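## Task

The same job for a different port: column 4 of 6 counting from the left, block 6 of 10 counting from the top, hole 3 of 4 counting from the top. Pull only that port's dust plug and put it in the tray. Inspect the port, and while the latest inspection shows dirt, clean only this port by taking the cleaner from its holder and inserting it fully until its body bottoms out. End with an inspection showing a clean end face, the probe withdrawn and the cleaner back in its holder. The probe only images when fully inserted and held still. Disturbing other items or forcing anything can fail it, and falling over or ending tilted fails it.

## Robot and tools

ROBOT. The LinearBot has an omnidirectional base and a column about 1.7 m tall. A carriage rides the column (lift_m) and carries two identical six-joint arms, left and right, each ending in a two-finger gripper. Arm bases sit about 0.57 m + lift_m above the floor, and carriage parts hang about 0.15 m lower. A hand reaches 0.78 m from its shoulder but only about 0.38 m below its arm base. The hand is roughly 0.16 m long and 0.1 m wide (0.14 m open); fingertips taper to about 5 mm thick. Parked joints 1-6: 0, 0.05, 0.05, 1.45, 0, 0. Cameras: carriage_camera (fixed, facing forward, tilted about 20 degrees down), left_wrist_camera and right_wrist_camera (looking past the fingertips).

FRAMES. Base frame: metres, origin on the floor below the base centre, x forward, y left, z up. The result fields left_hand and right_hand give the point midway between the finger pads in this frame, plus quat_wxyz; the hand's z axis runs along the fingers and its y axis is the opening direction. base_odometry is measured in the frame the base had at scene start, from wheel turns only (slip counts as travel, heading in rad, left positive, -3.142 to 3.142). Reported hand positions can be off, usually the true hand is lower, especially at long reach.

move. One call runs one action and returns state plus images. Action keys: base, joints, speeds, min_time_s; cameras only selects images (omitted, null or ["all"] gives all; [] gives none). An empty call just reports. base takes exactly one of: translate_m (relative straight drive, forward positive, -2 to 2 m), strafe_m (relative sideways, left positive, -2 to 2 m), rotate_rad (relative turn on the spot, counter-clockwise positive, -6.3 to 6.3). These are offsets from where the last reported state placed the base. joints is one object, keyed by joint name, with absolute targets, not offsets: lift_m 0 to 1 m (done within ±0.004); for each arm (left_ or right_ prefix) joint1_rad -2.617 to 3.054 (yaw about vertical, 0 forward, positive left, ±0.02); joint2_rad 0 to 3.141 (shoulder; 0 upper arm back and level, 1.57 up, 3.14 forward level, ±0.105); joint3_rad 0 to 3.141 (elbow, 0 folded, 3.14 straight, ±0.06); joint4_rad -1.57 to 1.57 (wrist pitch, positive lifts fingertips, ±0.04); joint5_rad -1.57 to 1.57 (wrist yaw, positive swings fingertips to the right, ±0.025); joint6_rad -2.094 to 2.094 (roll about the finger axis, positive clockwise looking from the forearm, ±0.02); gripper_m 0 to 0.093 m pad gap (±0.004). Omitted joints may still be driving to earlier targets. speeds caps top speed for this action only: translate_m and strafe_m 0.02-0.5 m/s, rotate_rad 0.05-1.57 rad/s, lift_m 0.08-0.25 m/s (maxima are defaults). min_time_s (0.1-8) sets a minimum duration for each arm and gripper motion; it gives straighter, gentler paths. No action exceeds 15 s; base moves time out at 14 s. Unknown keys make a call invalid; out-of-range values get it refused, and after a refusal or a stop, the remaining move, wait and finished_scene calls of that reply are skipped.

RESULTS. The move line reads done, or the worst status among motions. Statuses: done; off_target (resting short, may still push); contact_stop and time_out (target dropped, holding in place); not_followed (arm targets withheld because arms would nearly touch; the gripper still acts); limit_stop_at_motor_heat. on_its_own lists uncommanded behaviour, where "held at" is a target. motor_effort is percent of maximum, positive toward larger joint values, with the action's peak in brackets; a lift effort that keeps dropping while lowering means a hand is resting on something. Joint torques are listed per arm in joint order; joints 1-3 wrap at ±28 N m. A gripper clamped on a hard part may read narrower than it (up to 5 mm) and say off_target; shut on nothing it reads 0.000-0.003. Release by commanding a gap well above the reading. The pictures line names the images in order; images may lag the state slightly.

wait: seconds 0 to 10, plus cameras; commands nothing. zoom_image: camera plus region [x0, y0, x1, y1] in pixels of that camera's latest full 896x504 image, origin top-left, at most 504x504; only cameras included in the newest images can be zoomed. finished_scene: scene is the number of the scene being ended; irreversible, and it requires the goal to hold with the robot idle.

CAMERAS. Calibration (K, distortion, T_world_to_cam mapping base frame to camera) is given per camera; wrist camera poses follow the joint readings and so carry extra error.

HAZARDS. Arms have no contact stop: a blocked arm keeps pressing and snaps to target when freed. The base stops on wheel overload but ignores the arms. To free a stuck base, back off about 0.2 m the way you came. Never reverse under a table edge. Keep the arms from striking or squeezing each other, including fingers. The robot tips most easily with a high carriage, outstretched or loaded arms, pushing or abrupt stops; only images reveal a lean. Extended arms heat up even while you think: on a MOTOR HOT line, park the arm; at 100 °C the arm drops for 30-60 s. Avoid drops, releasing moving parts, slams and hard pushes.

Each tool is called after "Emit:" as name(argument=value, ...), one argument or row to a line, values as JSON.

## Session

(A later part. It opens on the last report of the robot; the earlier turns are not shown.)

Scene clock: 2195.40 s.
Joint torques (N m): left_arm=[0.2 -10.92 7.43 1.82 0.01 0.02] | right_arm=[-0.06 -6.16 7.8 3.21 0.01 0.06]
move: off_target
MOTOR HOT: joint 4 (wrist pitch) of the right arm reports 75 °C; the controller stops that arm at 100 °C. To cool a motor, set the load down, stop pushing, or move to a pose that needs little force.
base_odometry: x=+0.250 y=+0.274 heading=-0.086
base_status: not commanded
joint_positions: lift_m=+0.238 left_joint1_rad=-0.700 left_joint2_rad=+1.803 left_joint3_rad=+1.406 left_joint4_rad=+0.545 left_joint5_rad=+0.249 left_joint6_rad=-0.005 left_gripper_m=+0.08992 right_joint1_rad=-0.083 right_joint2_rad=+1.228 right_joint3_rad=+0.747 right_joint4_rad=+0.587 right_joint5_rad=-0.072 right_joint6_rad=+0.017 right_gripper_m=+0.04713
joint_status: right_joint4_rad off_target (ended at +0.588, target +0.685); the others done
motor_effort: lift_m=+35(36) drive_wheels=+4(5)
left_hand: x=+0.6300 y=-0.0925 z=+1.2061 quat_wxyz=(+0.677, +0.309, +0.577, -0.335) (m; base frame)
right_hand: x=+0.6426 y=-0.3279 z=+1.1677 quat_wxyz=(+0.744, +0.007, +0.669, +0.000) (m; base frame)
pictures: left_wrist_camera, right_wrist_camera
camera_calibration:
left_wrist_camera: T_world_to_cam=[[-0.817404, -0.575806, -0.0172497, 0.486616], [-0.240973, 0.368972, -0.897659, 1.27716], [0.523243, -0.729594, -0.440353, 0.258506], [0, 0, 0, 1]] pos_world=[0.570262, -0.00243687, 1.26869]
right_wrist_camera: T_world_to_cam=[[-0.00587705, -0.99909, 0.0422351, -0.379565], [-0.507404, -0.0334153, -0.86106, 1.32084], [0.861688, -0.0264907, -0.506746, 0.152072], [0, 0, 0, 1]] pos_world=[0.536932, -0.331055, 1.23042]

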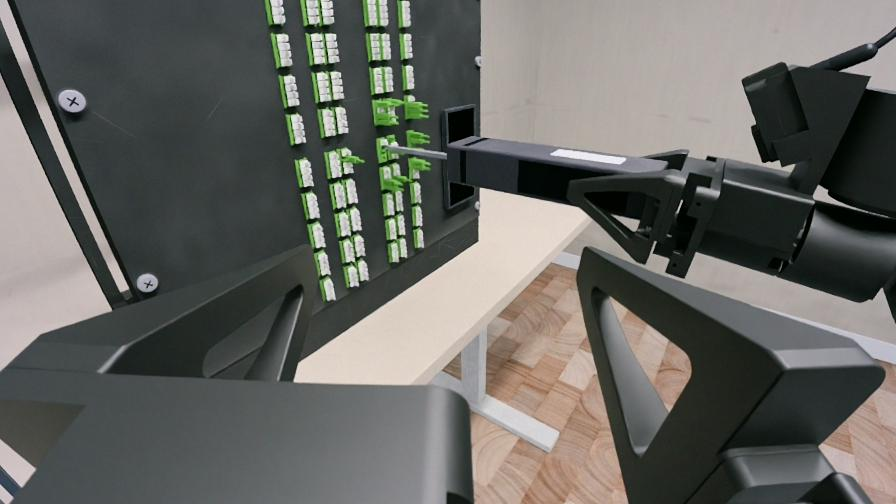

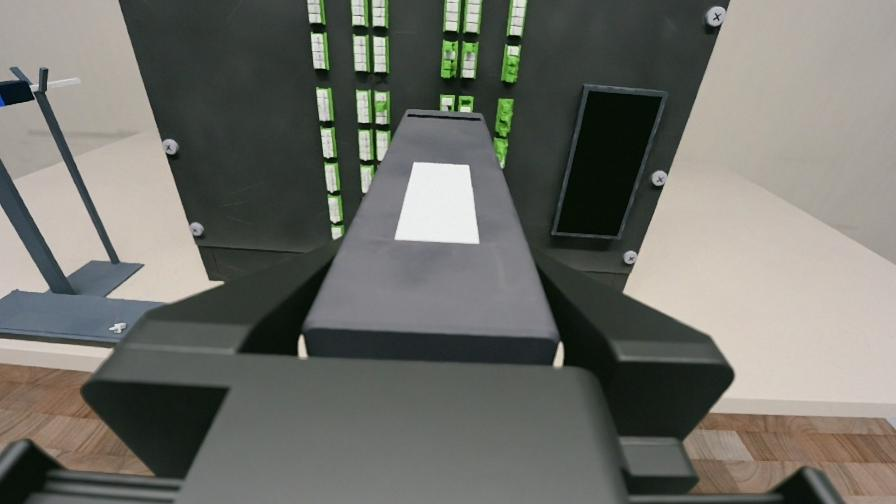

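Emit:
move(
  joints={"lift_m":0.2305},
  cameras=["right_wrist_camera","left_wrist_camera"],
)

Emit:
zoom_image(
  camera="right_wrist_camera",
  region=[425, 50, 485, 110],
)

Emit:
zoom_image(
  camera="left_wrist_camera",
  region=[360, 120, 460, 200],
)

Scene clock: 2206.20 s.
Joint torques (N m): left_arm=[0.03 -10.88 7.43 1.77 -0.02 0] | right_arm=[-0.08 -6.08 7.88 3.09 0.02 0.06]
move: done
MOTOR HOT: still on. Joint 4 (wrist pitch) of the right arm reports 75 °C.
base_odometry: x=+0.250 y=+0.274 heading=-0.086
base_status: not commanded
joint_positions: lift_m=+0.230 left_joint1_rad=-0.700 left_joint2_rad=+1.804 left_joint3_rad=+1.406 left_joint4_rad=+0.544 left_joint5_rad=+0.249 left_joint6_rad=-0.005 left_gripper_m=+0.08992 right_joint1_rad=-0.083 right_joint2_rad=+1.228 right_joint3_rad=+0.747 right_joint4_rad=+0.595 right_joint5_rad=-0.072 right_joint6_rad=+0.017 right_gripper_m=+0.04713
joint_status: all done
motor_effort: lift_m=+35(40) drive_wheels=+4(5)
left_hand: x=+0.6301 y=-0.0926 z=+1.1982 quat_wxyz=(+0.677, +0.309, +0.578, -0.335) (m; base frame)
right_hand: x=+0.6424 y=-0.3279 z=+1.1618 quat_wxyz=(+0.746, +0.007, +0.666, +0.000) (m; base frame)
pictures: left_wrist_camera, right_wrist_camera
camera_calibration:
left_wrist_camera: T_world_to_cam=[[-0.817421, -0.575793, -0.0169046, 0.48608], [-0.241794, 0.369602, -0.897179, 1.27009], [0.522837, -0.729285, -0.441344, 0.256426], [0, 0, 0, 1]] pos_world=[0.570363, -0.00253764, 1.26089]
right_wrist_camera: T_world_to_cam=[[-0.0061713, -0.999066, 0.0427783, -0.37969], [-0.501496, -0.0339184, -0.864495, 1.31573], [0.865138, -0.0267882, -0.500818, 0.140026], [0, 0, 0, 1]] pos_world=[0.53635, -0.330956, 1.22382]

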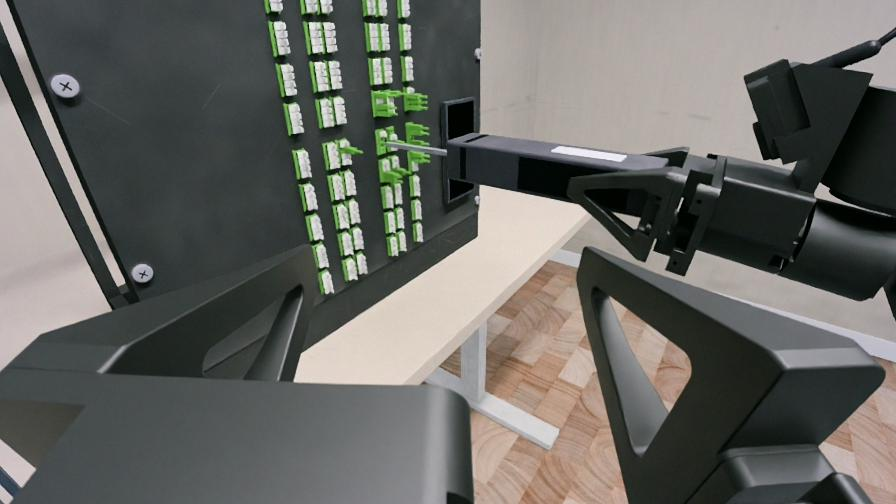

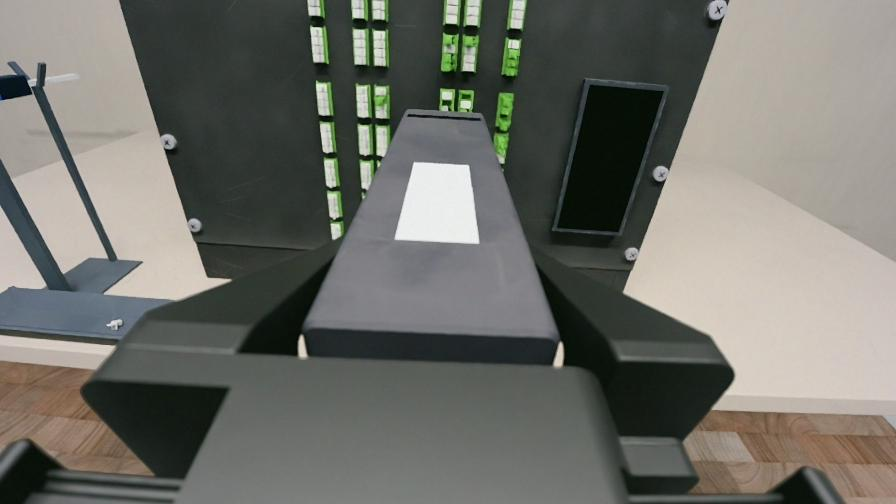

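Scaled by 8.400 from the camera's 896x504 image, which has a finer 1280x720 frame.

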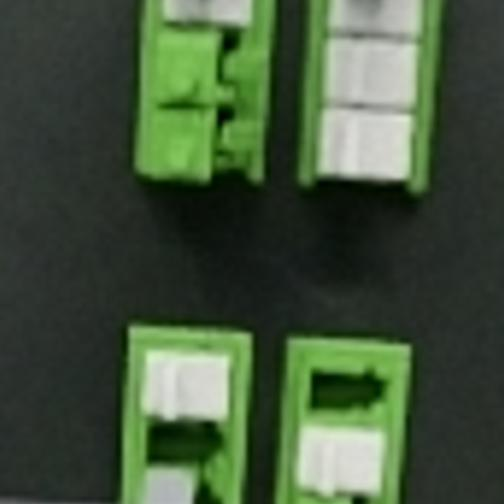

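Scaled by 5.040 from the camera's 896x504 image, which has a finer 1280x720 frame.

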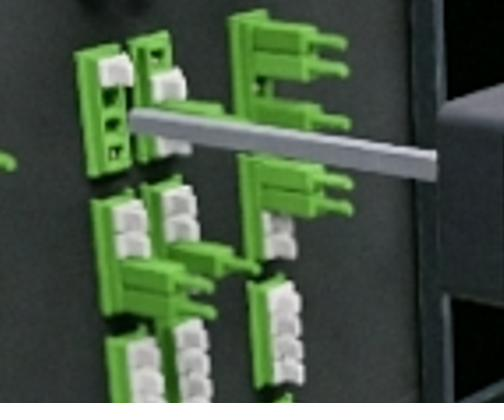

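Emit:
move(
  joints={"lift_m":0.2257},
  cameras=["right_wrist_camera"],
)

Emit:
zoom_image(
  camera="right_wrist_camera",
  region=[425, 50, 485, 110],
)

Emit:
move(
  base={"translate_m":0.006},
  speeds={"translate_m":0.02},
  cameras=["right_wrist_camera","left_wrist_camera"],
)

Emit:
zoom_image(
  camera="right_wrist_camera",
  region=[425, 50, 485, 110],
)

Emit:
zoom_image(
  camera="left_wrist_camera",
  region=[360, 120, 460, 200],
)

Scene clock: 2214.90 s.
Joint torques (N m): left_arm=[0.06 -10.86 7.53 1.83 0 0] | right_arm=[-0.06 -6.09 7.84 3.06 0.01 0.05]
move: done
MOTOR HOT: still on. Joint 4 (wrist pitch) of the right arm reports 73 °C.
base_odometry: x=+0.250 y=+0.274 heading=-0.086
base_status: not commanded
joint_positions: lift_m=+0.226 left_joint1_rad=-0.700 left_joint2_rad=+1.804 left_joint3_rad=+1.406 left_joint4_rad=+0.544 left_joint5_rad=+0.249 left_joint6_rad=-0.005 left_gripper_m=+0.08992 right_joint1_rad=-0.083 right_joint2_rad=+1.228 right_joint3_rad=+0.747 right_joint4_rad=+0.598 right_joint5_rad=-0.072 right_joint6_rad=+0.017 right_gripper_m=+0.04713
joint_status: all done
motor_effort: lift_m=+35(40) drive_wheels=+4(5)
left_hand: x=+0.6301 y=-0.0926 z=+1.1933 quat_wxyz=(+0.677, +0.309, +0.578, -0.335) (m; base frame)
right_hand: x=+0.6422 y=-0.3279 z=+1.1579 quat_wxyz=(+0.747, +0.006, +0.665, +0.000) (m; base frame)
pictures: right_wrist_camera
camera_calibration:
right_wrist_camera: T_world_to_cam=[[-0.00634144, -0.99905, 0.0431183, -0.379832], [-0.498519, -0.0342204, -0.866203, 1.31229], [0.866855, -0.0269883, -0.497829, 0.133628], [0, 0, 0, 1]] pos_world=[0.535959, -0.330957, 1.21961]

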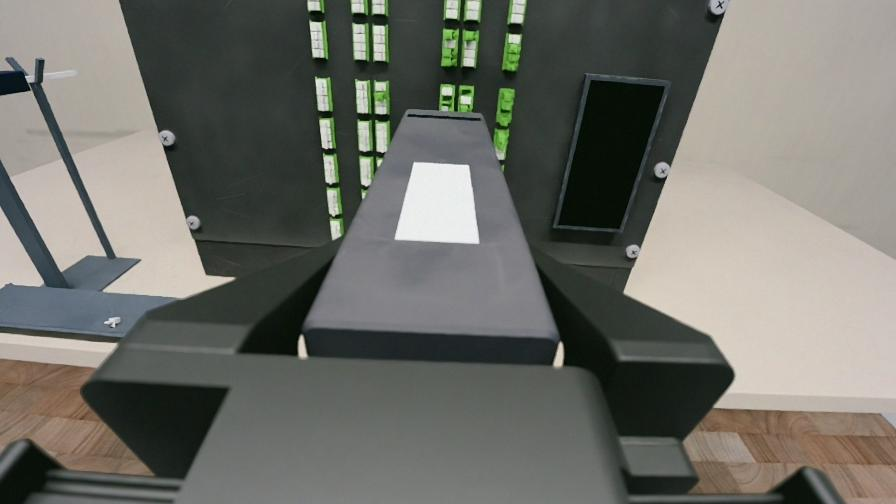

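Scaled by 8.400 from the camera's 896x504 image, which has a finer 1280x720 frame.

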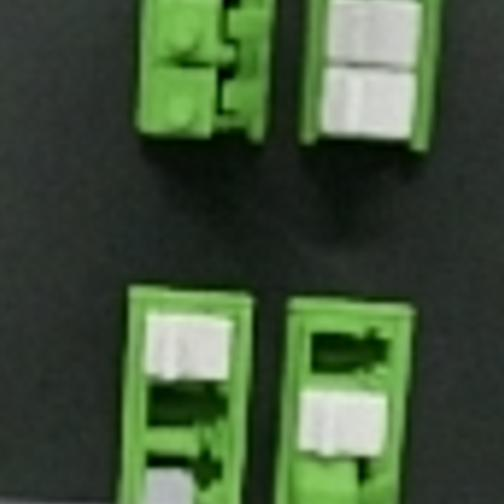

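Scene clock: 2215.70 s.
Joint torques (N m): left_arm=[0.03 -10.93 7.56 1.78 0 0] | right_arm=[-0.06 -6.15 7.8 3.08 0.01 0.05]
move: done
MOTOR HOT: still on. Joint 4 (wrist pitch) of the right arm reports 73 °C.
base_odometry: x=+0.256 y=+0.273 heading=-0.086
base_status: done
joint_positions: lift_m=+0.226 left_joint1_rad=-0.699 left_joint2_rad=+1.804 left_joint3_rad=+1.406 left_joint4_rad=+0.545 left_joint5_rad=+0.249 left_joint6_rad=-0.005 left_gripper_m=+0.08992 right_joint1_rad=-0.083 right_joint2_rad=+1.228 right_joint3_rad=+0.747 right_joint4_rad=+0.599 right_joint5_rad=-0.072 right_joint6_rad=+0.017 right_gripper_m=+0.04713
joint_status: not commanded
motor_effort: lift_m=+35(35) drive_wheels=-2(8)
left_hand: x=+0.6304 y=-0.0923 z=+1.1937 quat_wxyz=(+0.678, +0.309, +0.577, -0.335) (m; base frame)
right_hand: x=+0.6422 y=-0.3279 z=+1.1583 quat_wxyz=(+0.748, +0.006, +0.664, +0.000) (m; base frame)
pictures: left_wrist_camera, right_wrist_camera
camera_calibration:
left_wrist_camera: T_world_to_cam=[[-0.81694, -0.576465, -0.0172448, 0.486489], [-0.241265, 0.368764, -0.897666, 1.2662], [0.523832, -0.729179, -0.440339, 0.252686], [0, 0, 0, 1]] pos_world=[0.570559, -0.0022335, 1.25629]
right_wrist_camera: T_world_to_cam=[[-0.00635738, -0.999047, 0.0431923, -0.379922], [-0.497197, -0.0343178, -0.866958, 1.3126], [0.867614, -0.0269867, -0.496505, 0.13179], [0, 0, 0, 1]] pos_world=[0.535863, -0.330958, 1.21981]

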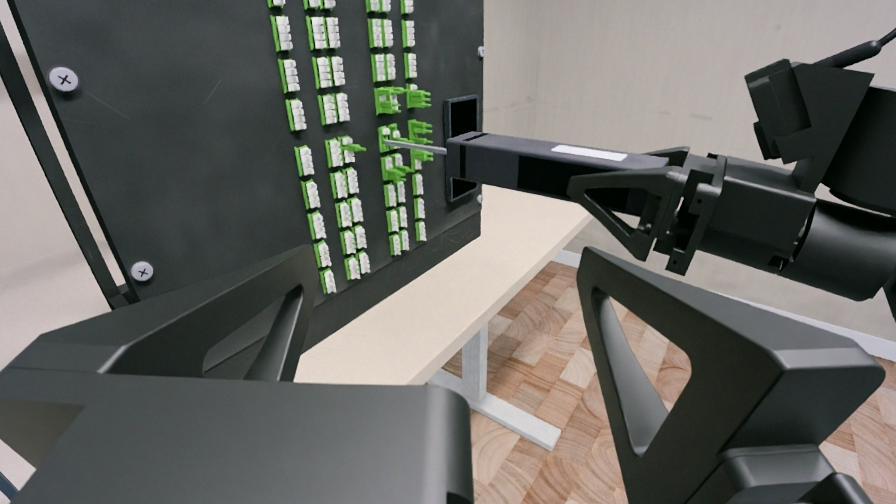

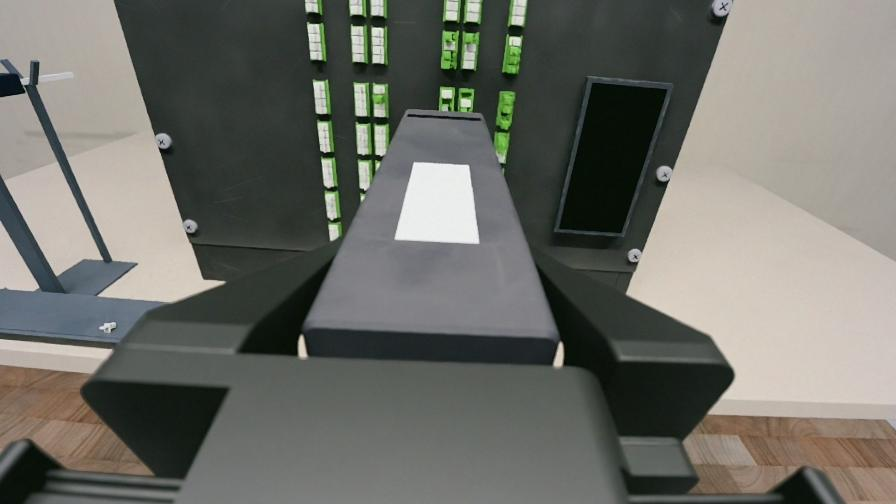

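Scaled by 8.400 from the camera's 896x504 image, which has a finer 1280x720 frame.

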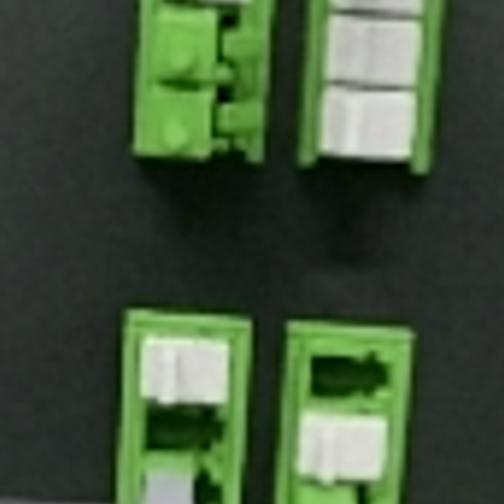

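Scaled by 5.040 from the camera's 896x504 image, which has a finer 1280x720 frame.

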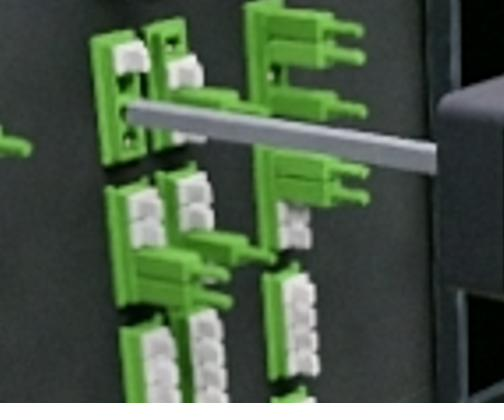

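Emit:
move(
  joints={"lift_m":0.2235},
  cameras=["right_wrist_camera"],
)

Emit:
zoom_image(
  camera="right_wrist_camera",
  region=[425, 50, 485, 110],
)

Scene clock: 2224.57 s.
Joint torques (N m): left_arm=[-0.01 -10.82 7.68 1.82 -0.06 0] | right_arm=[-0.08 -6.12 7.77 3.06 0.02 0.05]
move: done
MOTOR HOT: still on. Joint 4 (wrist pitch) of the right arm reports 73 °C.
base_odometry: x=+0.256 y=+0.273 heading=-0.086
base_status: not commanded
joint_positions: lift_m=+0.223 left_joint1_rad=-0.699 left_joint2_rad=+1.804 left_joint3_rad=+1.406 left_joint4_rad=+0.545 left_joint5_rad=+0.249 left_joint6_rad=-0.005 left_gripper_m=+0.08992 right_joint1_rad=-0.083 right_joint2_rad=+1.228 right_joint3_rad=+0.747 right_joint4_rad=+0.599 right_joint5_rad=-0.072 right_joint6_rad=+0.017 right_gripper_m=+0.04713
joint_status: all done
motor_effort: lift_m=+34(35) drive_wheels=-2(2)
left_hand: x=+0.6304 y=-0.0923 z=+1.1914 quat_wxyz=(+0.677, +0.309, +0.578, -0.335) (m; base frame)
right_hand: x=+0.6422 y=-0.3279 z=+1.1561 quat_wxyz=(+0.747, +0.006, +0.664, +0.000) (m; base frame)
pictures: right_wrist_camera
camera_calibration:
right_wrist_camera: T_world_to_cam=[[-0.0063416, -0.999046, 0.0431964, -0.37984], [-0.497509, -0.0343195, -0.866779, 1.31064], [0.867435, -0.0269874, -0.496817, 0.131174], [0, 0, 0, 1]] pos_world=[0.535862, -0.330958, 1.21761]

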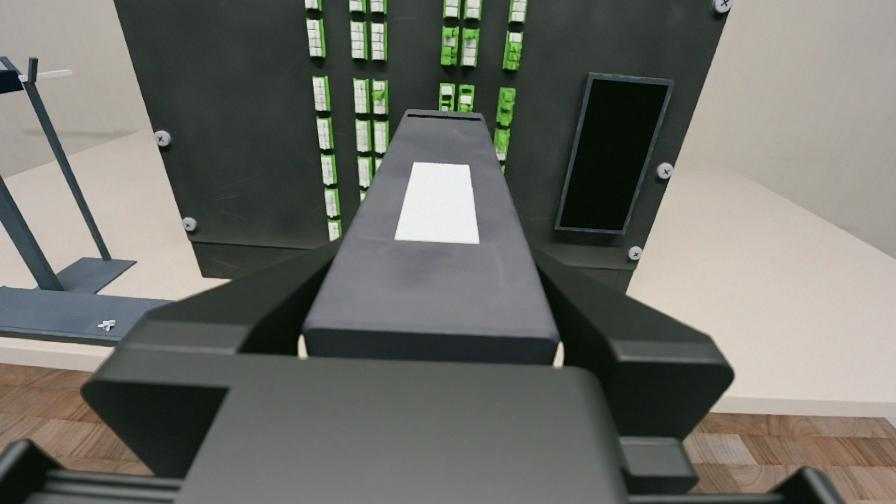

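Scaled by 8.400 from the camera's 896x504 image, which has a finer 1280x720 frame.

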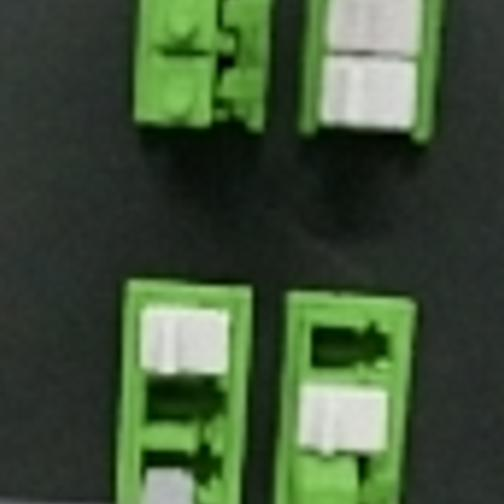

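Emit:
move(
  base={"translate_m":0.003},
  speeds={"translate_m":0.02},
  cameras=["right_wrist_camera"],
)

Emit:
zoom_image(
  camera="right_wrist_camera",
  region=[425, 50, 485, 110],
)

Scene clock: 2229.43 s.
Joint torques (N m): left_arm=[0.2 -10.74 7.46 1.77 -0.01 0.01] | right_arm=[-0.08 -5.41 7.94 3.11 0.05 0.06]
move: done
MOTOR HOT: still on. Joint 4 (wrist pitch) of the right arm reports 73 °C.
base_odometry: x=+0.259 y=+0.273 heading=-0.087
base_status: done
joint_positions: lift_m=+0.223 left_joint1_rad=-0.700 left_joint2_rad=+1.804 left_joint3_rad=+1.406 left_joint4_rad=+0.545 left_joint5_rad=+0.249 left_joint6_rad=-0.005 left_gripper_m=+0.08992 right_joint1_rad=-0.083 right_joint2_rad=+1.220 right_joint3_rad=+0.745 right_joint4_rad=+0.596 right_joint5_rad=-0.073 right_joint6_rad=+0.017 right_gripper_m=+0.04713
joint_status: not commanded
motor_effort: lift_m=+34(34) drive_wheels=-3(10)
left_hand: x=+0.6301 y=-0.0926 z=+1.1914 quat_wxyz=(+0.677, +0.309, +0.578, -0.335) (m; base frame)
right_hand: x=+0.6406 y=-0.3275 z=+1.1575 quat_wxyz=(+0.748, +0.006, +0.663, +0.000) (m; base frame)
pictures: right_wrist_camera
camera_calibration:
right_wrist_camera: T_world_to_cam=[[-0.00495548, -0.999037, 0.0435858, -0.380913], [-0.49515, -0.0354166, -0.868085, 1.31073], [0.868793, -0.0258833, -0.494498, 0.130003], [0, 0, 0, 1]] pos_world=[0.534174, -0.33076, 1.21871]

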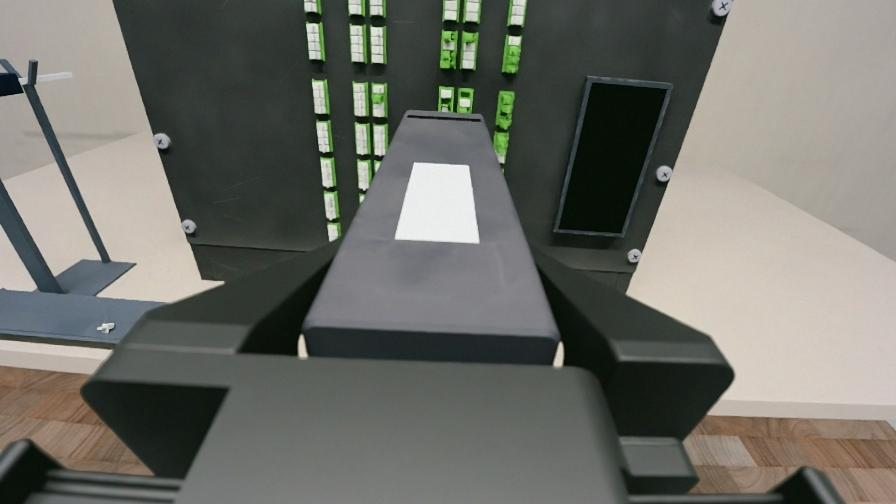

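Scaled by 8.400 from the camera's 896x504 image, which has a finer 1280x720 frame.

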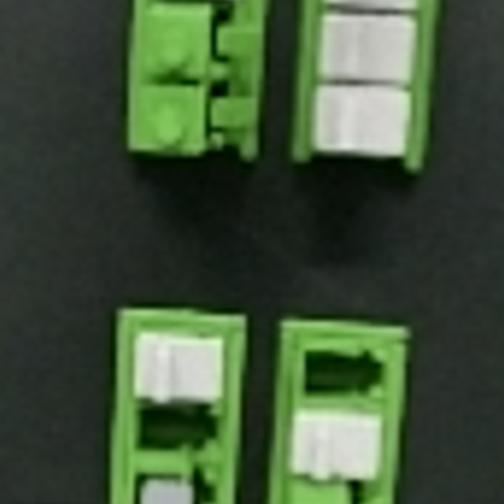

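Emit:
move(
  base={"translate_m":-0.002},
  speeds={"translate_m":0.02},
  joints={"right_joint5_rad":-0.060},
  min_time_s=1,
  cameras=["right_wrist_camera"],
)

Emit:
zoom_image(
  camera="right_wrist_camera",
  region=[425, 50, 485, 110],
)

Scene clock: 2234.87 s.
Joint torques (N m): left_arm=[0.14 -10.71 7.61 1.76 0 0.03] | right_arm=[-0.06 -5.45 7.97 3.07 0.1 0.05]
move: done
MOTOR HOT: cleared for the motors of the right arm.
base_odometry: x=+0.257 y=+0.273 heading=-0.087
base_status: done
joint_positions: lift_m=+0.223 left_joint1_rad=-0.701 left_joint2_rad=+1.804 left_joint3_rad=+1.406 left_joint4_rad=+0.547 left_joint5_rad=+0.249 left_joint6_rad=-0.005 left_gripper_m=+0.08992 right_joint1_rad=-0.083 right_joint2_rad=+1.220 right_joint3_rad=+0.745 right_joint4_rad=+0.599 right_joint5_rad=-0.070 right_joint6_rad=+0.017 right_gripper_m=+0.04713
joint_status: all done
motor_effort: lift_m=+34(34) drive_wheels=-2(9)
left_hand: x=+0.6296 y=-0.0930 z=+1.1919 quat_wxyz=(+0.678, +0.309, +0.577, -0.336) (m; base frame)
right_hand: x=+0.6405 y=-0.3281 z=+1.1584 quat_wxyz=(+0.750, +0.007, +0.662, -0.001) (m; base frame)
pictures: right_wrist_camera
camera_calibration:
right_wrist_camera: T_world_to_cam=[[-0.00888915, -0.999018, 0.0434098, -0.378813], [-0.492001, -0.0334239, -0.869953, 1.31221], [0.870549, -0.0290908, -0.491221, 0.124599], [0, 0, 0, 1]] pos_world=[0.533772, -0.330957, 1.21921]

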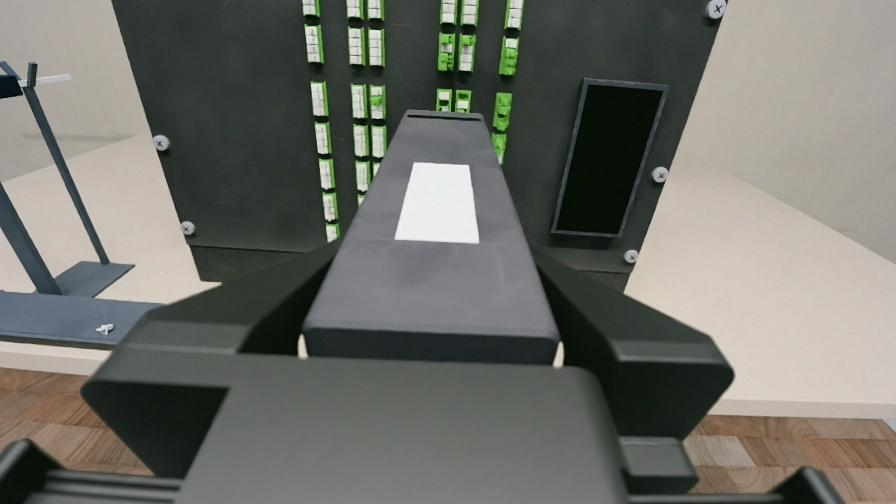

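Scaled by 8.400 from the camera's 896x504 image, which has a finer 1280x720 frame.

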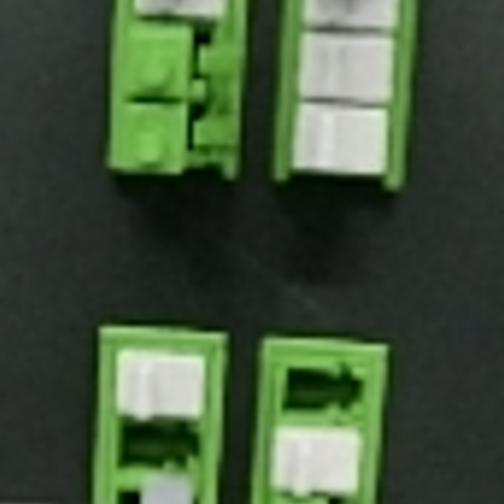

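Emit:
move(
  joints={"right_joint5_rad":-0.083,"lift_m":0.2207},
  min_time_s=1,
  cameras=["right_wrist_camera"],
)

Emit:
zoom_image(
  camera="right_wrist_camera",
  region=[425, 50, 485, 110],
)

Scene clock: 2239.70 s.
Joint torques (N m): left_arm=[0.09 -10.86 7.41 1.76 0 0.03] | right_arm=[-0.05 -5.45 7.97 3.08 -0.11 0.05]
move: done
base_odometry: x=+0.257 y=+0.273 heading=-0.087
base_status: not commanded
joint_positions: lift_m=+0.221 left_joint1_rad=-0.701 left_joint2_rad=+1.804 left_joint3_rad=+1.406 left_joint4_rad=+0.545 left_joint5_rad=+0.249 left_joint6_rad=-0.005 left_gripper_m=+0.08992 right_joint1_rad=-0.083 right_joint2_rad=+1.220 right_joint3_rad=+0.745 right_joint4_rad=+0.599 right_joint5_rad=-0.074 right_joint6_rad=+0.017 right_gripper_m=+0.04713
joint_status: all done
motor_effort: lift_m=+34(34) drive_wheels=-2(2)
left_hand: x=+0.6296 y=-0.0930 z=+1.1887 quat_wxyz=(+0.677, +0.309, +0.577, -0.336) (m; base frame)
right_hand: x=+0.6405 y=-0.3273 z=+1.1555 quat_wxyz=(+0.749, +0.005, +0.662, +0.000) (m; base frame)
pictures: right_wrist_camera
camera_calibration:
right_wrist_camera: T_world_to_cam=[[-0.00432587, -0.999025, 0.0439296, -0.381466], [-0.492142, -0.0361147, -0.869765, 1.3088], [0.870504, -0.0253821, -0.491507, 0.124732], [0, 0, 0, 1]] pos_world=[0.533886, -0.330661, 1.21641]

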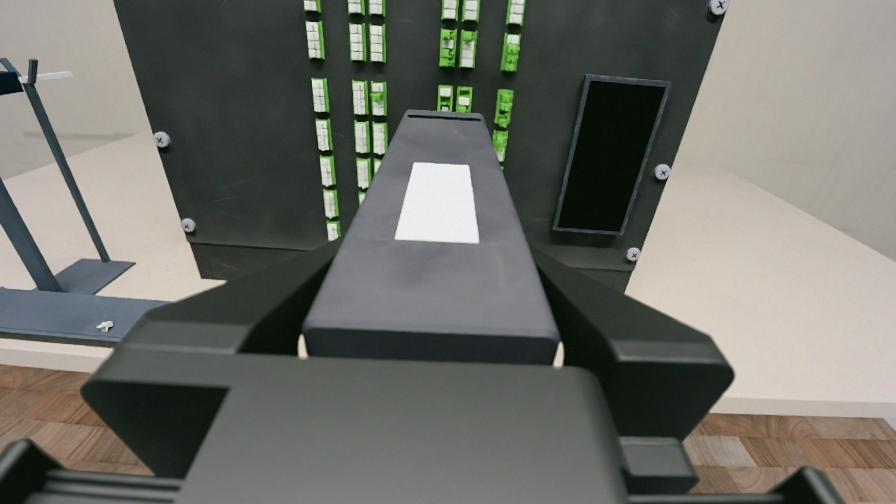

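Scaled by 8.400 from the camera's 896x504 image, which has a finer 1280x720 frame.

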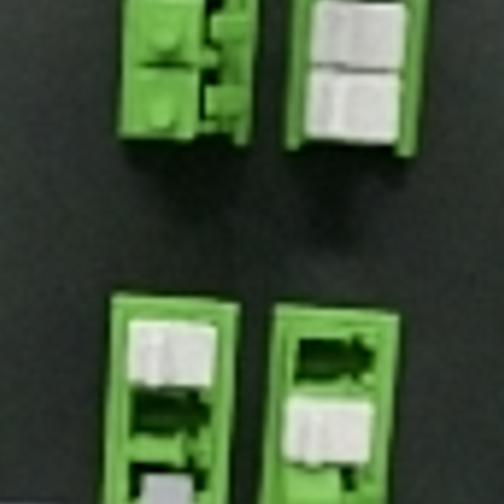

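Emit:
move(
  joints={"right_joint5_rad":-0.0865,"lift_m":0.2213},
  min_time_s=1,
  cameras=["right_wrist_camera"],
)

Emit:
zoom_image(
  camera="right_wrist_camera",
  region=[425, 50, 485, 110],
)

Scene clock: 2245.00 s.
Joint torques (N m): left_arm=[0.23 -10.77 7.61 1.78 0.01 0.04] | right_arm=[-0.08 -5.45 7.97 3.08 -0.1 0.05]
move: done
base_odometry: x=+0.257 y=+0.273 heading=-0.087
base_status: not commanded
joint_positions: lift_m=+0.221 left_joint1_rad=-0.701 left_joint2_rad=+1.804 left_joint3_rad=+1.406 left_joint4_rad=+0.545 left_joint5_rad=+0.249 left_joint6_rad=-0.005 left_gripper_m=+0.08992 right_joint1_rad=-0.083 right_joint2_rad=+1.220 right_joint3_rad=+0.745 right_joint4_rad=+0.599 right_joint5_rad=-0.078 right_joint6_rad=+0.017 right_gripper_m=+0.04713
joint_status: all done
motor_effort: lift_m=+35(37) drive_wheels=-2(2)
left_hand: x=+0.6296 y=-0.0930 z=+1.1892 quat_wxyz=(+0.677, +0.309, +0.577, -0.336) (m; base frame)
right_hand: x=+0.6405 y=-0.3267 z=+1.1560 quat_wxyz=(+0.749, +0.004, +0.662, +0.001) (m; base frame)
pictures: right_wrist_camera
camera_calibration:
right_wrist_camera: T_world_to_cam=[[-0.000993252, -0.999016, 0.0443318, -0.383457], [-0.492024, -0.0381063, -0.869747, 1.30851], [0.870581, -0.0226762, -0.491502, 0.125824], [0, 0, 0, 1]] pos_world=[0.533897, -0.330364, 1.21691]

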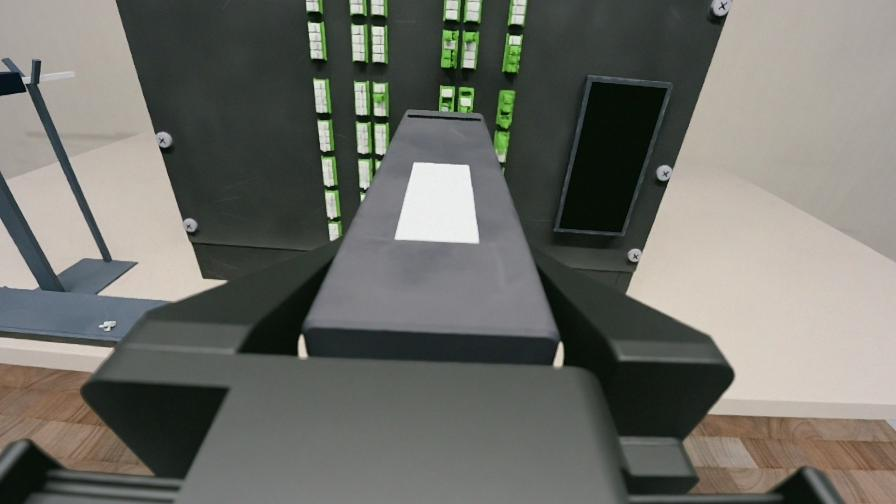

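Scaled by 8.400 from the camera's 896x504 image, which has a finer 1280x720 frame.

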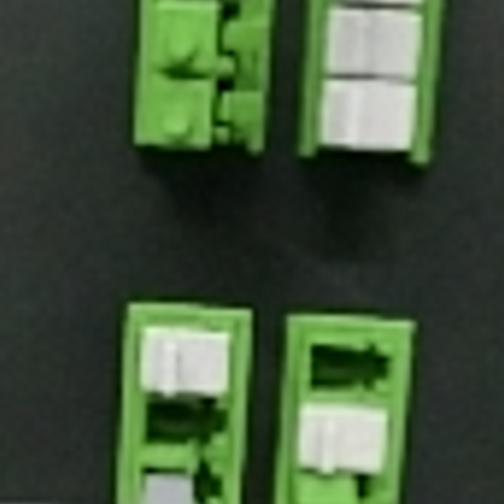

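Emit:
move(
  joints={"right_joint5_rad":-0.077,"lift_m":0.2207},
  min_time_s=1,
  cameras=[],
)

Emit:
move(
  base={"translate_m":0.003},
  speeds={"translate_m":0.02},
  cameras=["right_wrist_camera"],
)

Emit:
zoom_image(
  camera="right_wrist_camera",
  region=[425, 50, 485, 110],
)

Scene clock: 2257.00 s.
Joint torques (N m): left_arm=[0.17 -10.91 7.49 1.79 0 0.01] | right_arm=[-0.06 -5.45 7.97 3.07 0.01 0.05]
move: done
base_odometry: x=+0.257 y=+0.273 heading=-0.087
base_status: not commanded
joint_positions: lift_m=+0.221 left_joint1_rad=-0.701 left_joint2_rad=+1.804 left_joint3_rad=+1.406 left_joint4_rad=+0.545 left_joint5_rad=+0.249 left_joint6_rad=-0.005 left_gripper_m=+0.08992 right_joint1_rad=-0.083 right_joint2_rad=+1.220 right_joint3_rad=+0.745 right_joint4_rad=+0.599 right_joint5_rad=-0.078 right_joint6_rad=+0.017 right_gripper_m=+0.04713
joint_status: all done
motor_effort: lift_m=+33(34) drive_wheels=-2(2)
left_hand: x=+0.6296 y=-0.0930 z=+1.1887 quat_wxyz=(+0.677, +0.309, +0.577, -0.336) (m; base frame)
right_hand: x=+0.6405 y=-0.3266 z=+1.1557 quat_wxyz=(+0.749, +0.004, +0.662, +0.002) (m; base frame)
pictures: none
No camera images: "cameras" was empty.

Scene clock: 2257.63 s.
Joint torques (N m): left_arm=[0.06 -10.82 7.3 1.78 0.02 0] | right_arm=[-0.02 -5.45 7.97 3.05 0 0.05]
move: done
base_odometry: x=+0.260 y=+0.273 heading=-0.088
base_status: done
joint_positions: lift_m=+0.221 left_joint1_rad=-0.700 left_joint2_rad=+1.804 left_joint3_rad=+1.406 left_joint4_rad=+0.545 left_joint5_rad=+0.249 left_joint6_rad=-0.005 left_gripper_m=+0.08992 right_joint1_rad=-0.083 right_joint2_rad=+1.220 right_joint3_rad=+0.745 right_joint4_rad=+0.601 right_joint5_rad=-0.078 right_joint6_rad=+0.017 right_gripper_m=+0.04713
joint_status: not commanded
motor_effort: lift_m=+33(33) drive_wheels=-2(8)
left_hand: x=+0.6299 y=-0.0927 z=+1.1888 quat_wxyz=(+0.677, +0.309, +0.577, -0.336) (m; base frame)
right_hand: x=+0.6405 y=-0.3266 z=+1.1559 quat_wxyz=(+0.750, +0.004, +0.662, +0.002) (m; base frame)
pictures: right_wrist_camera
camera_calibration:
right_wrist_camera: T_world_to_cam=[[-0.000241788, -0.999007, 0.0445575, -0.384018], [-0.490721, -0.0387052, -0.870456, 1.30813], [0.871317, -0.0220758, -0.490225, 0.124098], [0, 0, 0, 1]] pos_world=[0.533704, -0.330265, 1.21661]

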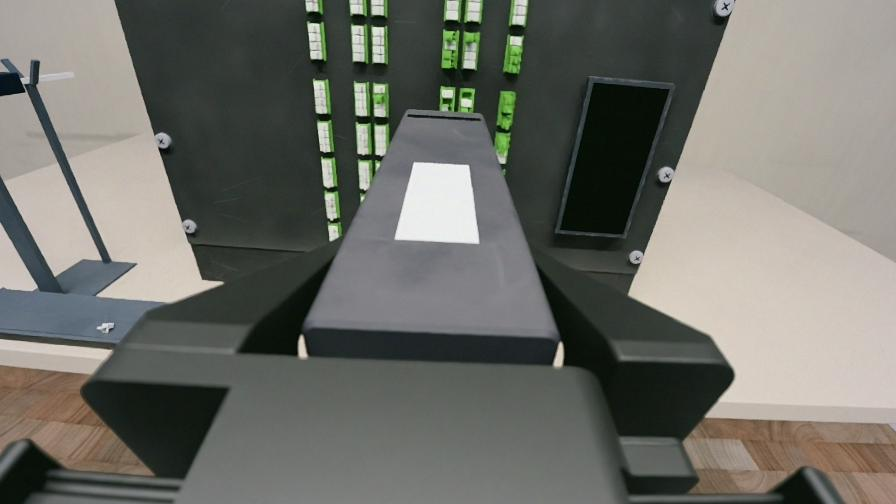

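Scaled by 8.400 from the camera's 896x504 image, which has a finer 1280x720 frame.

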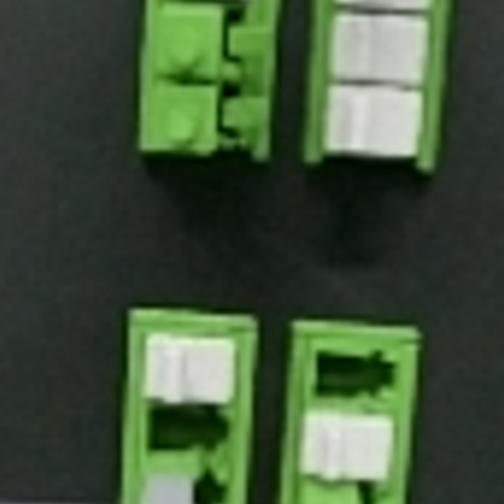

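Emit:
move(
  base={"translate_m":-0.001},
  speeds={"translate_m":0.02},
  joints={"right_joint5_rad":-0.0655,"lift_m":0.2197},
  min_time_s=1,
  cameras=["right_wrist_camera"],
)

Emit:
zoom_image(
  camera="right_wrist_camera",
  region=[425, 50, 485, 110],
)

Scene clock: 2264.13 s.
Joint torques (N m): left_arm=[0.2 -10.73 7.46 1.81 -0.01 0.04] | right_arm=[-0.06 -5.48 7.97 3.04 0.09 0.05]
move: done
base_odometry: x=+0.259 y=+0.273 heading=-0.088
base_status: done
joint_positions: lift_m=+0.220 left_joint1_rad=-0.701 left_joint2_rad=+1.804 left_joint3_rad=+1.406 left_joint4_rad=+0.547 left_joint5_rad=+0.249 left_joint6_rad=-0.005 left_gripper_m=+0.08992 right_joint1_rad=-0.083 right_joint2_rad=+1.220 right_joint3_rad=+0.745 right_joint4_rad=+0.603 right_joint5_rad=-0.075 right_joint6_rad=+0.017 right_gripper_m=+0.04713
joint_status: all done
motor_effort: lift_m=+34(35) drive_wheels=-2(6)
left_hand: x=+0.6294 y=-0.0932 z=+1.1882 quat_wxyz=(+0.678, +0.309, +0.577, -0.336) (m; base frame)
right_hand: x=+0.6404 y=-0.3271 z=+1.1554 quat_wxyz=(+0.751, +0.005, +0.661, +0.000) (m; base frame)
pictures: right_wrist_camera
camera_calibration:
right_wrist_camera: T_world_to_cam=[[-0.00333944, -0.999013, 0.0443043, -0.382325], [-0.48912, -0.0370113, -0.871431, 1.30834], [0.87221, -0.0245802, -0.488513, 0.120454], [0, 0, 0, 1]] pos_world=[0.533599, -0.330563, 1.21591]

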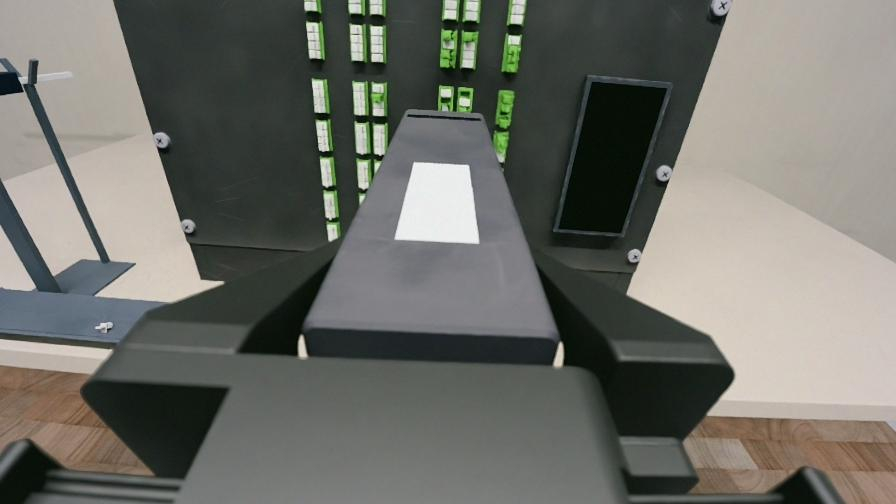

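Scaled by 8.400 from the camera's 896x504 image, which has a finer 1280x720 frame.

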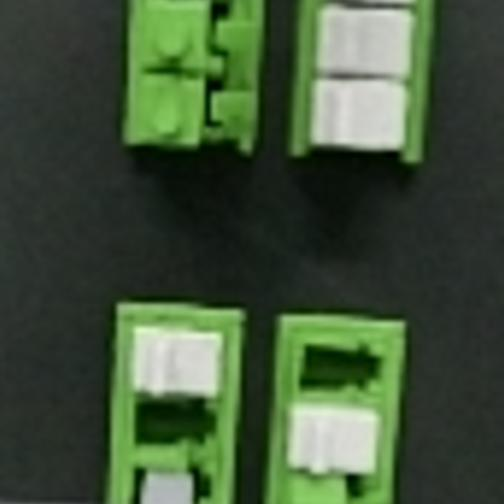

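Emit:
move(
  joints={"right_joint5_rad":-0.085,"lift_m":0.2192},
  min_time_s=1,
  cameras=["right_wrist_camera"],
)

Emit:
zoom_image(
  camera="right_wrist_camera",
  region=[425, 50, 485, 110],
)

Emit:
move(
  base={"translate_m":0.0015},
  speeds={"translate_m":0.02},
  joints={"right_joint5_rad":-0.076},
  cameras=["right_wrist_camera","left_wrist_camera"],
)

Emit:
zoom_image(
  camera="right_wrist_camera",
  region=[425, 50, 485, 110],
)

Emit:
zoom_image(
  camera="left_wrist_camera",
  region=[360, 120, 460, 200],
)

Scene clock: 2271.17 s.
Joint torques (N m): left_arm=[0.2 -10.66 7.49 1.8 -0.05 -0.03] | right_arm=[-0.05 -5.49 7.95 3.04 -0.09 0.05]
move: done
base_odometry: x=+0.259 y=+0.273 heading=-0.088
base_status: not commanded
joint_positions: lift_m=+0.219 left_joint1_rad=-0.701 left_joint2_rad=+1.804 left_joint3_rad=+1.406 left_joint4_rad=+0.547 left_joint5_rad=+0.249 left_joint6_rad=-0.005 left_gripper_m=+0.08992 right_joint1_rad=-0.083 right_joint2_rad=+1.220 right_joint3_rad=+0.745 right_joint4_rad=+0.602 right_joint5_rad=-0.076 right_joint6_rad=+0.017 right_gripper_m=+0.04713
joint_status: all done
motor_effort: lift_m=+33(34) drive_wheels=-2(2)
left_hand: x=+0.6294 y=-0.0932 z=+1.1877 quat_wxyz=(+0.678, +0.309, +0.577, -0.336) (m; base frame)
right_hand: x=+0.6405 y=-0.3269 z=+1.1548 quat_wxyz=(+0.750, +0.004, +0.661, +0.001) (m; base frame)
pictures: right_wrist_camera
camera_calibration:
right_wrist_camera: T_world_to_cam=[[-0.00219304, -0.999008, 0.0444708, -0.383016], [-0.489484, -0.0377068, -0.871197, 1.30759], [0.872009, -0.0236783, -0.488916, 0.121105], [0, 0, 0, 1]] pos_world=[0.533602, -0.330464, 1.21541]

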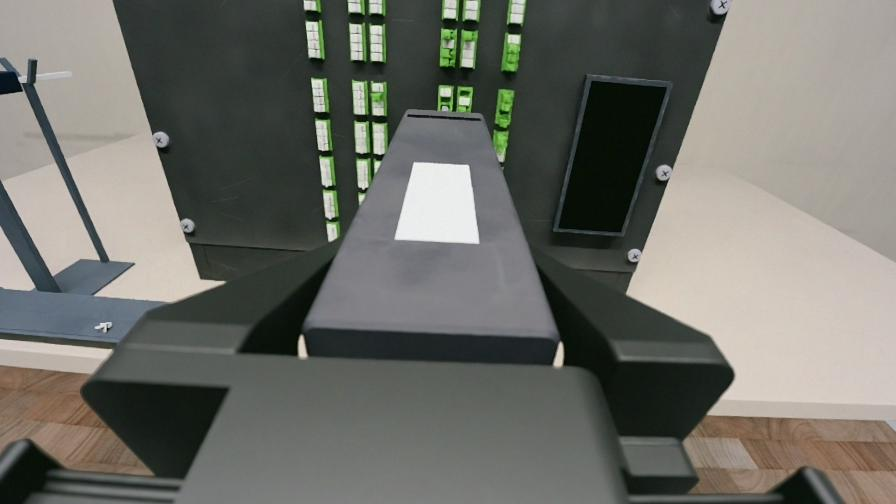

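Scaled by 8.400 from the camera's 896x504 image, which has a finer 1280x720 frame.

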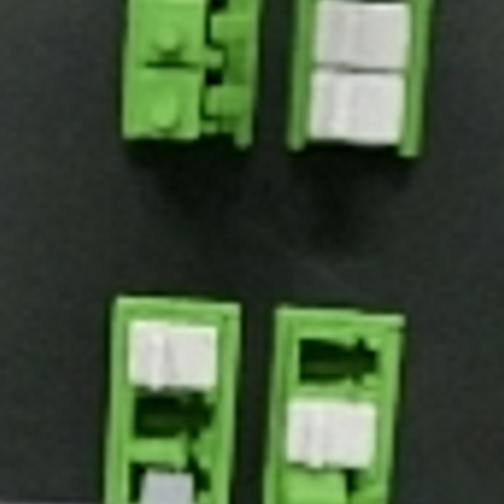

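Scene clock: 2271.63 s.
Joint torques (N m): left_arm=[0.09 -11 7.49 1.75 -0.02 0.01] | right_arm=[-0.06 -5.08 7.99 3.05 0.02 0.05]
move: done
base_odometry: x=+0.260 y=+0.272 heading=-0.088
base_status: done
joint_positions: lift_m=+0.219 left_joint1_rad=-0.701 left_joint2_rad=+1.804 left_joint3_rad=+1.406 left_joint4_rad=+0.547 left_joint5_rad=+0.249 left_joint6_rad=-0.005 left_gripper_m=+0.08992 right_joint1_rad=-0.083 right_joint2_rad=+1.217 right_joint3_rad=+0.745 right_joint4_rad=+0.601 right_joint5_rad=-0.078 right_joint6_rad=+0.017 right_gripper_m=+0.04713
joint_status: all done
motor_effort: lift_m=+33(33) drive_wheels=+3(6)
left_hand: x=+0.6294 y=-0.0932 z=+1.1877 quat_wxyz=(+0.678, +0.309, +0.577, -0.336) (m; base frame)
right_hand: x=+0.6397 y=-0.3265 z=+1.1558 quat_wxyz=(+0.751, +0.004, +0.660, +0.001) (m; base frame)
pictures: left_wrist_camera, right_wrist_camera
camera_calibration:
left_wrist_camera: T_world_to_cam=[[-0.818282, -0.574546, -0.0176222, 0.486629], [-0.239321, 0.3684, -0.898336, 1.26049], [0.522628, -0.730875, -0.438956, 0.248923], [0, 0, 0, 1]] pos_world=[0.569767, -0.00284223, 1.25019]
right_wrist_camera: T_world_to_cam=[[-0.000438748, -0.998991, 0.0449134, -0.384319], [-0.48741, -0.0390036, -0.872302, 1.30759], [0.873173, -0.022274, -0.486901, 0.119619], [0, 0, 0, 1]] pos_world=[0.532714, -0.330266, 1.21611]

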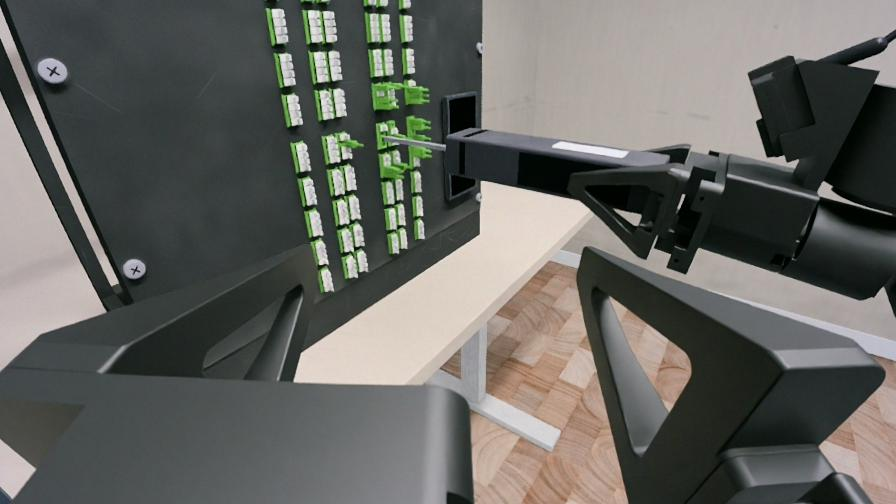

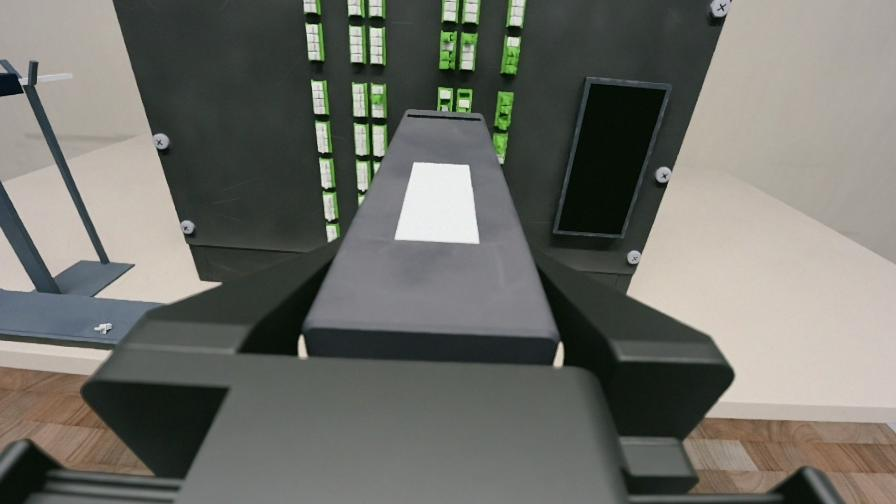

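Scaled by 8.400 from the camera's 896x504 image, which has a finer 1280x720 frame.

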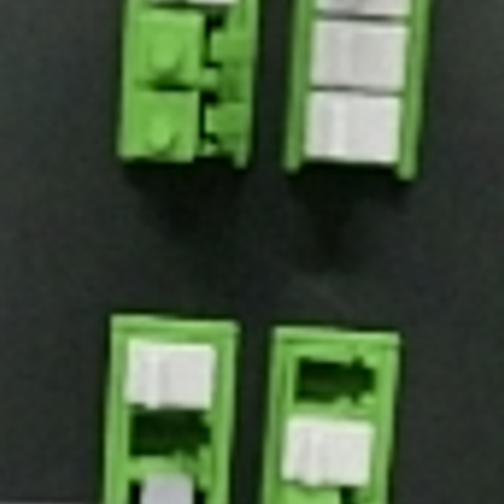

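Scaled by 5.040 from the camera's 896x504 image, which has a finer 1280x720 frame.

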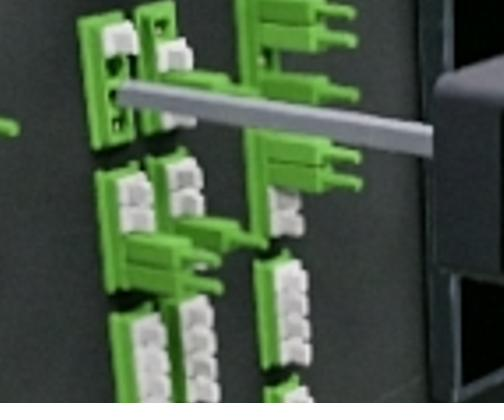

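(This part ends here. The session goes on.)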